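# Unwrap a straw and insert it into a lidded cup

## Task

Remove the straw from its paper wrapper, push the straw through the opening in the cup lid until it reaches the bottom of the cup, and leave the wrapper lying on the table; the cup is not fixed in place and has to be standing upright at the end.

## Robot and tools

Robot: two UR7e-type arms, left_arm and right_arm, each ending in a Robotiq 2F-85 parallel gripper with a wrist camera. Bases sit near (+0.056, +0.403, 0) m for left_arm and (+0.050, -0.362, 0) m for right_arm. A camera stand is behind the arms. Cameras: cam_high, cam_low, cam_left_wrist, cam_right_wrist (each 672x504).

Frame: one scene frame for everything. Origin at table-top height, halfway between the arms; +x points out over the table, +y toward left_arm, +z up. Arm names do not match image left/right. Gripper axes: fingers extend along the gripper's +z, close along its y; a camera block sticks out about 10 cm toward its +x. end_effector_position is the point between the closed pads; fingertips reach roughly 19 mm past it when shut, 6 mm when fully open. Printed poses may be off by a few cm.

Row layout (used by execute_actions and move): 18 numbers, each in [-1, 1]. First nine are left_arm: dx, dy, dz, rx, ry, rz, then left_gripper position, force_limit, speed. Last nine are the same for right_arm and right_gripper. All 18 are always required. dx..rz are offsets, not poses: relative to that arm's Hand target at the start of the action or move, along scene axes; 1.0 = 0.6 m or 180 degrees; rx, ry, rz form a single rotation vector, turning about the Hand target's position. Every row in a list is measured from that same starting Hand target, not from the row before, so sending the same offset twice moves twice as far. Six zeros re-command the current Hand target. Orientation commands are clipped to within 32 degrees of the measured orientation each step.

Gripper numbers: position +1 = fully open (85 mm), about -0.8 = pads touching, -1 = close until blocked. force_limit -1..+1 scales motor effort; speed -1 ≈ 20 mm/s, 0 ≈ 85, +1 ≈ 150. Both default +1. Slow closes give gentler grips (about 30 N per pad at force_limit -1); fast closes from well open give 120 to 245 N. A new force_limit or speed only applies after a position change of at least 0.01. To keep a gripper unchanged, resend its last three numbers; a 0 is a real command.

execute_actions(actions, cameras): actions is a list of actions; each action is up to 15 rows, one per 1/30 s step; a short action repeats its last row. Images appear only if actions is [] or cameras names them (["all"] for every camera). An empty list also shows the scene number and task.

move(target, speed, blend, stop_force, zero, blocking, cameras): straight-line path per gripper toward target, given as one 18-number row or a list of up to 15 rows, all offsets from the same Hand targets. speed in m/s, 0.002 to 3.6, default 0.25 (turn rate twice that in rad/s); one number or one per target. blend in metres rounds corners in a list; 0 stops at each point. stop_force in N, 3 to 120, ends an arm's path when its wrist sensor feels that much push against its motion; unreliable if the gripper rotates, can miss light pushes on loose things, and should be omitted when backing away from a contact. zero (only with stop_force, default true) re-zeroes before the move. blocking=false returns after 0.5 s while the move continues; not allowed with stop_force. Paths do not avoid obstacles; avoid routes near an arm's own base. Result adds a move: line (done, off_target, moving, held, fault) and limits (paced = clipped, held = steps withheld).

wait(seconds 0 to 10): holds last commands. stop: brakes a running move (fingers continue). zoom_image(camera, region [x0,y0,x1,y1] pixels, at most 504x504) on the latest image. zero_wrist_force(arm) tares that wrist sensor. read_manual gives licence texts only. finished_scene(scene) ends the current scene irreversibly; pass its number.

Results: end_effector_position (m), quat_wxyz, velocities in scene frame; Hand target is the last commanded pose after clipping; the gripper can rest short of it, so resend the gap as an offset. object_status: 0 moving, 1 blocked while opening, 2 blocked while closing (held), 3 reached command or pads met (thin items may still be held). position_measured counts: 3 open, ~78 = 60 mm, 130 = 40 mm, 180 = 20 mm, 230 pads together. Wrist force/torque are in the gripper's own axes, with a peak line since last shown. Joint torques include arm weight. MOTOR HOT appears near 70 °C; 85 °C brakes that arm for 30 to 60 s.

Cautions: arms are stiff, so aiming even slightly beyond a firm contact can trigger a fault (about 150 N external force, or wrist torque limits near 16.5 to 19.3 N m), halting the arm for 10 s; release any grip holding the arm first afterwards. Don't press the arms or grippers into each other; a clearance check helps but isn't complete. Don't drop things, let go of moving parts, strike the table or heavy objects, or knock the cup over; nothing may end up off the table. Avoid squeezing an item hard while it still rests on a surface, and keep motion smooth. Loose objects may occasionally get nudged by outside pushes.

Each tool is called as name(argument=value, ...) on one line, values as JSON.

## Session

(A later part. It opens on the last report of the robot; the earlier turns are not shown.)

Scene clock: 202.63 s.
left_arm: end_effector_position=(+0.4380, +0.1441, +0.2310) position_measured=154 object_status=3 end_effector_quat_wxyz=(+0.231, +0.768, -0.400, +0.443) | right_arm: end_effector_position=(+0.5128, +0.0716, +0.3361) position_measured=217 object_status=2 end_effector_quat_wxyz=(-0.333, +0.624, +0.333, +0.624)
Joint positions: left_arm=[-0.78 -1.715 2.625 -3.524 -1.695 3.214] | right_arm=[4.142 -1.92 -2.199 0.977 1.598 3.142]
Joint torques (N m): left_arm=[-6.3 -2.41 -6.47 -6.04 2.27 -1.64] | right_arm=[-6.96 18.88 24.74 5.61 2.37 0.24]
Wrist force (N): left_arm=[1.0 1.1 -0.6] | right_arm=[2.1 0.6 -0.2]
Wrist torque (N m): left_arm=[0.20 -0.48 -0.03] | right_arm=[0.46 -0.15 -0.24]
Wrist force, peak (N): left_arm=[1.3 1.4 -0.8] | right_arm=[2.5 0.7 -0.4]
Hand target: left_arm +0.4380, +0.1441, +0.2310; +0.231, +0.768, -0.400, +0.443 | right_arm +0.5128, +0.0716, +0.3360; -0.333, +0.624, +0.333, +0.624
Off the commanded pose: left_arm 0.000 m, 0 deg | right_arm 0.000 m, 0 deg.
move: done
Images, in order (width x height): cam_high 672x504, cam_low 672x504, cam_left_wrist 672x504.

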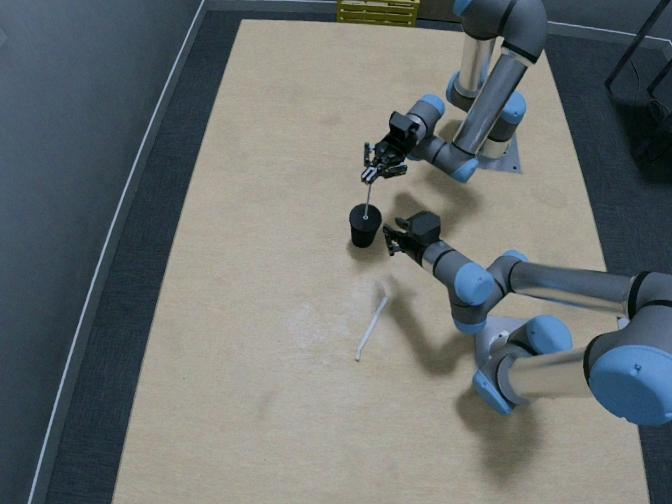

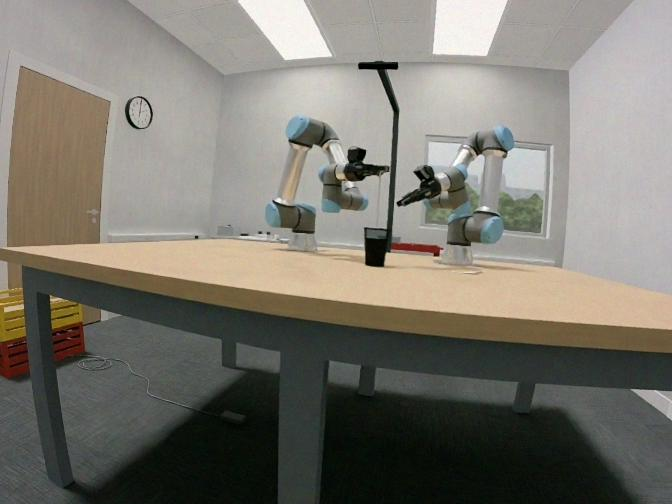

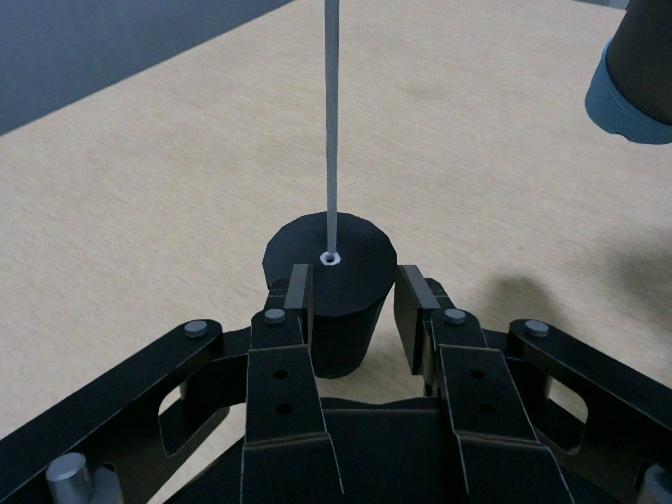

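move(target=[0,0,0,0,0,0,-0.2,-0.6,-1,0.0002,0.003,0,0,0,0,-1,-0.4,-1], speed=0.04)

move(target=[0,0,0,0,0,0,-0.2,-0.6,-1,0,0,-0.0333,0,0,0,-1,-0.4,-1], speed=0.01, stop_force=3, cameras=["cam_high","cam_left_wrist"])

zoom_image(camera="cam_left_wrist", region=[300, 210, 370, 280])

zoom_image(camera="cam_high", region=[340, 190, 390, 240])

Scene clock: 219.53 s.
left_arm: end_effector_position=(+0.4380, +0.1441, +0.2310) position_measured=154 object_status=3 end_effector_quat_wxyz=(+0.231, +0.768, -0.400, +0.443) | right_arm: end_effector_position=(+0.5130, +0.0733, +0.3360) position_measured=217 object_status=2 end_effector_quat_wxyz=(-0.333, +0.624, +0.333, +0.624)
Joint positions: left_arm=[-0.78 -1.715 2.625 -3.524 -1.695 3.214] | right_arm=[4.145 -1.922 -2.196 0.976 1.596 3.142]
Joint torques (N m): left_arm=[-8.11 -3.37 -6.53 -6.06 2.21 -1.84] | right_arm=[7.9 20.33 23.84 0.2 -2.45 -0.12]
Wrist force (N): left_arm=[1.0 1.3 -0.8] | right_arm=[1.7 0.7 -0.1]
Wrist torque (N m): left_arm=[0.22 -0.47 -0.03] | right_arm=[0.47 -0.09 -0.24]
Wrist force, peak (N): left_arm=[1.3 1.4 -0.8] | right_arm=[2.2 0.7 -0.1]
Hand target: left_arm +0.4380, +0.1441, +0.2310; +0.231, +0.768, -0.400, +0.443 | right_arm +0.5130, +0.0734, +0.3360; -0.333, +0.624, +0.333, +0.624
Off the commanded pose: left_arm 0.000 m, 0 deg | right_arm 0.000 m, 0 deg.
move: done

Scene clock: 222.43 s.
left_arm: end_effector_position=(+0.4380, +0.1441, +0.2310) position_measured=154 object_status=3 end_effector_quat_wxyz=(+0.231, +0.768, -0.400, +0.443) | right_arm: end_effector_position=(+0.5130, +0.0734, +0.3161) position_measured=217 object_status=2 end_effector_quat_wxyz=(-0.333, +0.624, +0.333, +0.624)
Joint positions: left_arm=[-0.78 -1.715 2.625 -3.524 -1.695 3.214] | right_arm=[4.145 -1.971 -2.206 1.034 1.596 3.142]
Joint torques (N m): left_arm=[-6.55 -4.01 -7.41 -5.86 2.12 -1.64] | right_arm=[4.89 21.08 4.9 5.72 -2.35 0.17]
Wrist force (N): left_arm=[1.2 1.0 -0.7] | right_arm=[2.1 0.5 0.0]
Wrist torque (N m): left_arm=[0.18 -0.50 -0.04] | right_arm=[0.47 -0.12 -0.21]
Wrist force, peak (N): left_arm=[1.4 1.3 -0.8] | right_arm=[4.8 0.5 -0.3]
Hand target: left_arm +0.4380, +0.1441, +0.2310; +0.231, +0.768, -0.400, +0.443 | right_arm +0.5130, +0.0734, +0.3161; -0.333, +0.624, +0.333, +0.624
Off the commanded pose: left_arm 0.000 m, 0 deg | right_arm 0.000 m, 0 deg.
move: done
Images, in order (width x height): cam_high 672x504, cam_left_wrist 672x504.

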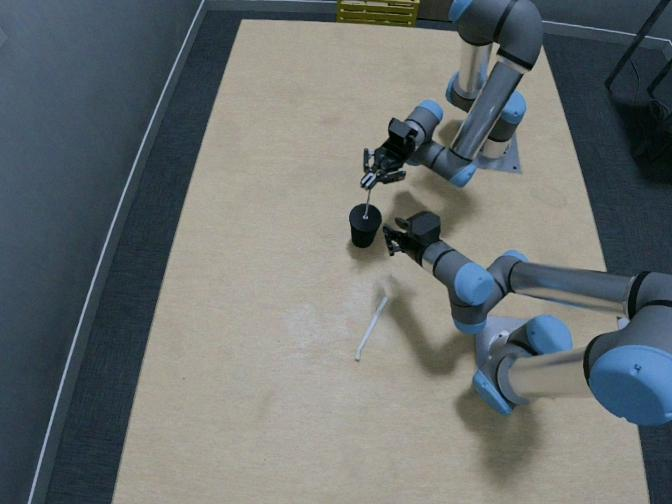

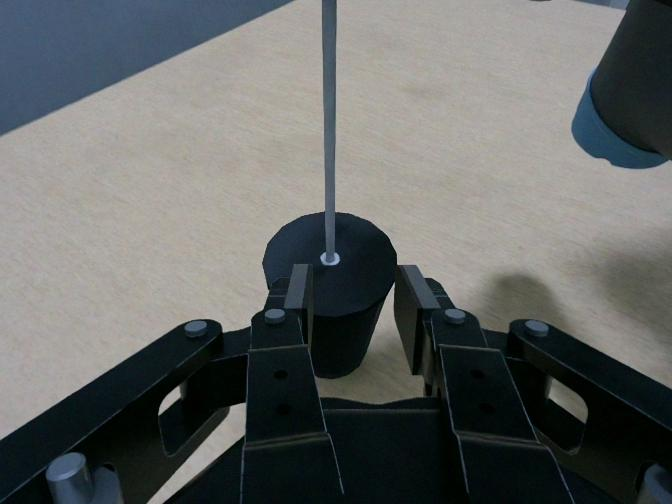

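Scaled by 7.200 from the camera's 672x504 image, which has a finer 960x720 frame.

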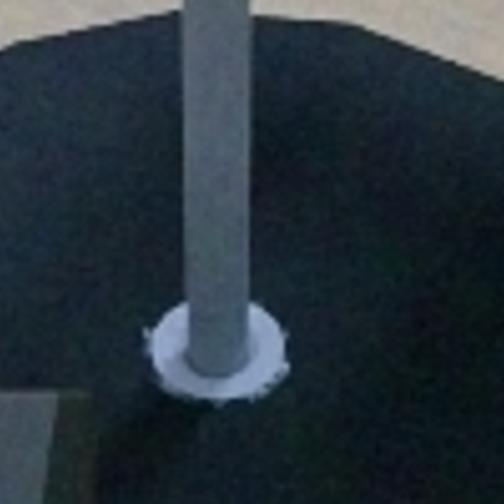

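Scaled by 10.080 from the camera's 672x504 image, which has a finer 960x720 frame.

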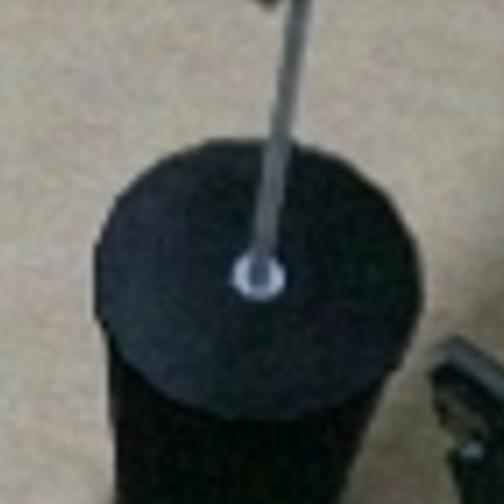

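move(target=[-0.076,0.109,0,0,0,0,-0.2,-0.6,-1,0,0,-0.21,0,0,0,-1,-0.4,-1], speed=0.03, stop_force=5, cameras=["cam_low","cam_left_wrist"])

zoom_image(camera="cam_low", region=[320, 150, 420, 275])

Scene clock: 232.07 s.
left_arm: end_effector_position=(+0.3924, +0.2095, +0.2310) position_measured=154 object_status=3 end_effector_quat_wxyz=(+0.231, +0.768, -0.400, +0.443) | right_arm: end_effector_position=(+0.5129, +0.0734, +0.2050) position_measured=217 object_status=2 end_effector_quat_wxyz=(-0.333, +0.624, +0.333, +0.623)
Joint positions: left_arm=[-0.707 -1.964 2.764 -3.408 -1.758 3.251] | right_arm=[4.145 -2.273 -2.205 1.335 1.596 3.142]
Joint torques (N m): left_arm=[7.06 -11.61 -7.77 -1.19 -2.41 1.88] | right_arm=[-1.27 44.17 -3.12 0 0 -0.32]
Wrist force (N): left_arm=[0.8 1.1 -0.8] | right_arm=[2.7 0.4 -0.2]
Wrist torque (N m): left_arm=[0.23 -0.42 -0.17] | right_arm=[0.46 -0.17 -0.23]
Wrist force, peak (N): left_arm=[1.5 1.4 -0.7] | right_arm=[14.8 0.4 1.9]
Hand target: left_arm +0.3924, +0.2095, +0.2310; +0.231, +0.768, -0.400, +0.443 | right_arm +0.5129, +0.0734, +0.2050; -0.333, +0.624, +0.333, +0.623 (not the last commanded pose)
Off the commanded pose: left_arm 0.000 m, 0 deg | right_arm 0.015 m, 0 deg.
move: contact (right_arm)
Images, in order (width x height): cam_low 672x504, cam_left_wrist 672x504.

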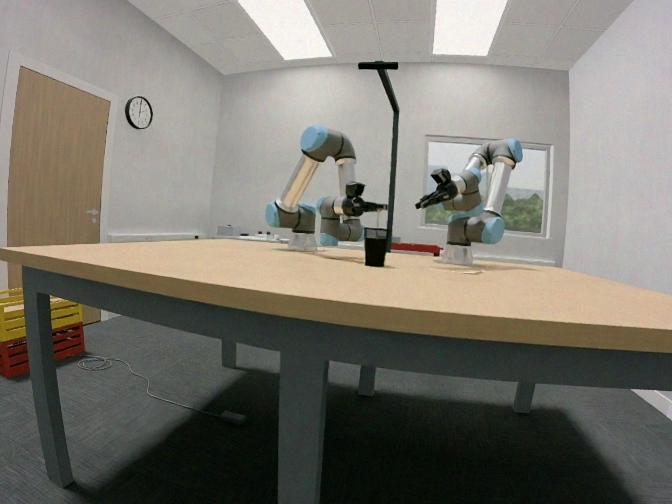

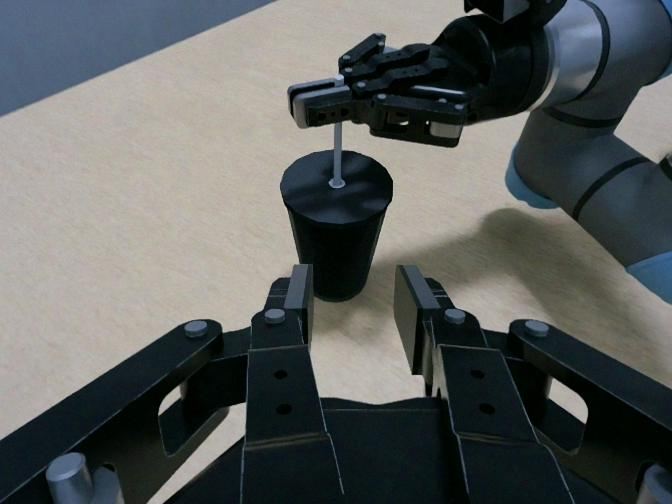

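Scaled by 4.032 from the camera's 672x504 image, which has a finer 960x720 frame.

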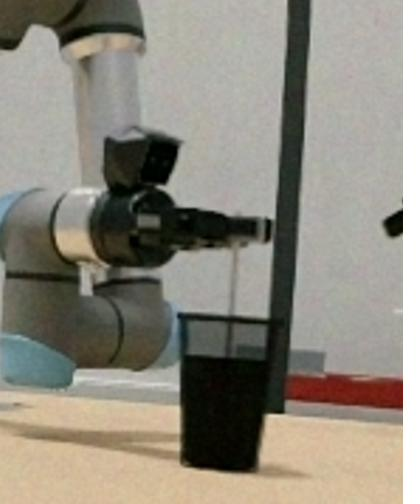

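move(target=[[0,0,0,0,0,0,-0.2,-0.6,-1,0,0,0.0005,0,0,0,-0.1,-0.4,-1],[0,0,0,0,0,0,-0.2,-0.6,-1,-0.112,-0.166,0.0005,0,0,0,-0.1,-0.4,-1]], speed=0.12, cameras=["cam_high","cam_low","cam_left_wrist"])

zoom_image(camera="cam_low", region=[320, 150, 420, 275])

Scene clock: 240.50 s.
left_arm: end_effector_position=(+0.3924, +0.2095, +0.2310) position_measured=154 object_status=3 end_effector_quat_wxyz=(+0.231, +0.768, -0.400, +0.443) | right_arm: end_effector_position=(+0.4458, -0.0262, +0.2053) position_measured=141 object_status=3 end_effector_quat_wxyz=(-0.333, +0.624, +0.333, +0.624)
Joint positions: left_arm=[-0.707 -1.964 2.764 -3.408 -1.758 3.251] | right_arm=[4.134 -2.232 -2.515 1.605 1.607 3.142]
Joint torques (N m): left_arm=[6.68 -12.29 -9.43 -1.39 -2.6 1.58] | right_arm=[6.91 18.79 -5.73 5.95 -2.1 -0.11]
Wrist force (N): left_arm=[0.9 1.3 -0.4] | right_arm=[2.0 0.7 0.0]
Wrist torque (N m): left_arm=[0.25 -0.43 -0.17] | right_arm=[0.48 -0.11 -0.24]
Wrist force, peak (N): left_arm=[1.2 1.5 -0.7] | right_arm=[3.0 0.8 -0.1]
Hand target: left_arm +0.3924, +0.2095, +0.2310; +0.231, +0.768, -0.400, +0.443 | right_arm +0.4457, -0.0262, +0.2053; -0.333, +0.624, +0.333, +0.623
Off the commanded pose: left_arm 0.000 m, 0 deg | right_arm 0.000 m, 0 deg.
move: done
Images, in order (width x height): cam_high 672x504, cam_low 672x504, cam_left_wrist 672x504.

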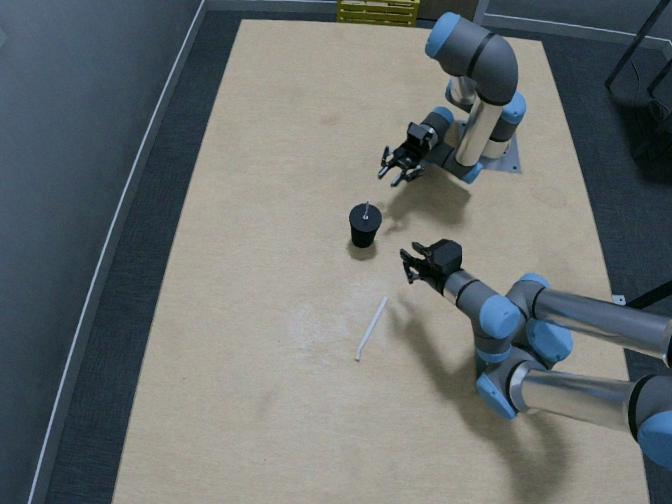

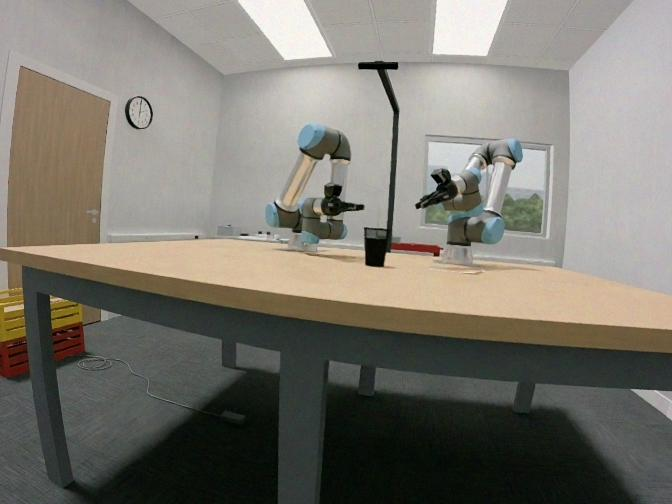

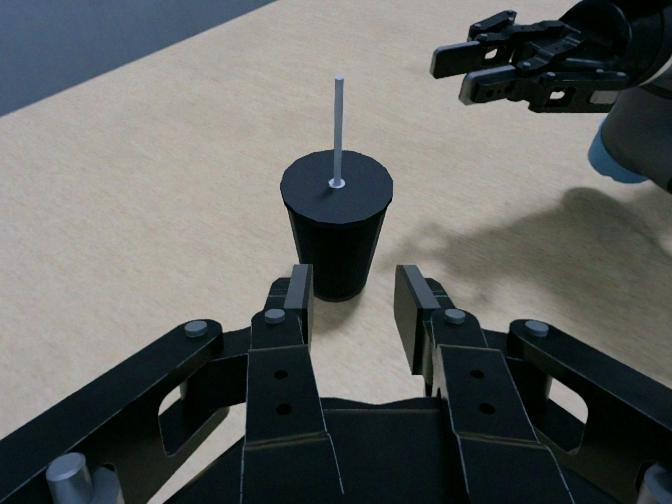

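Scaled by 4.032 from the camera's 672x504 image, which has a finer 960x720 frame.

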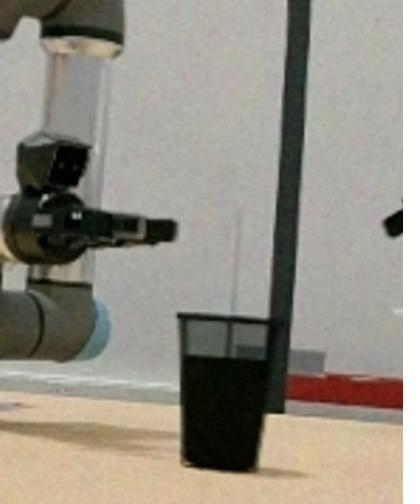

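finished_scene(scene=2)

The scene is finished: the task was done.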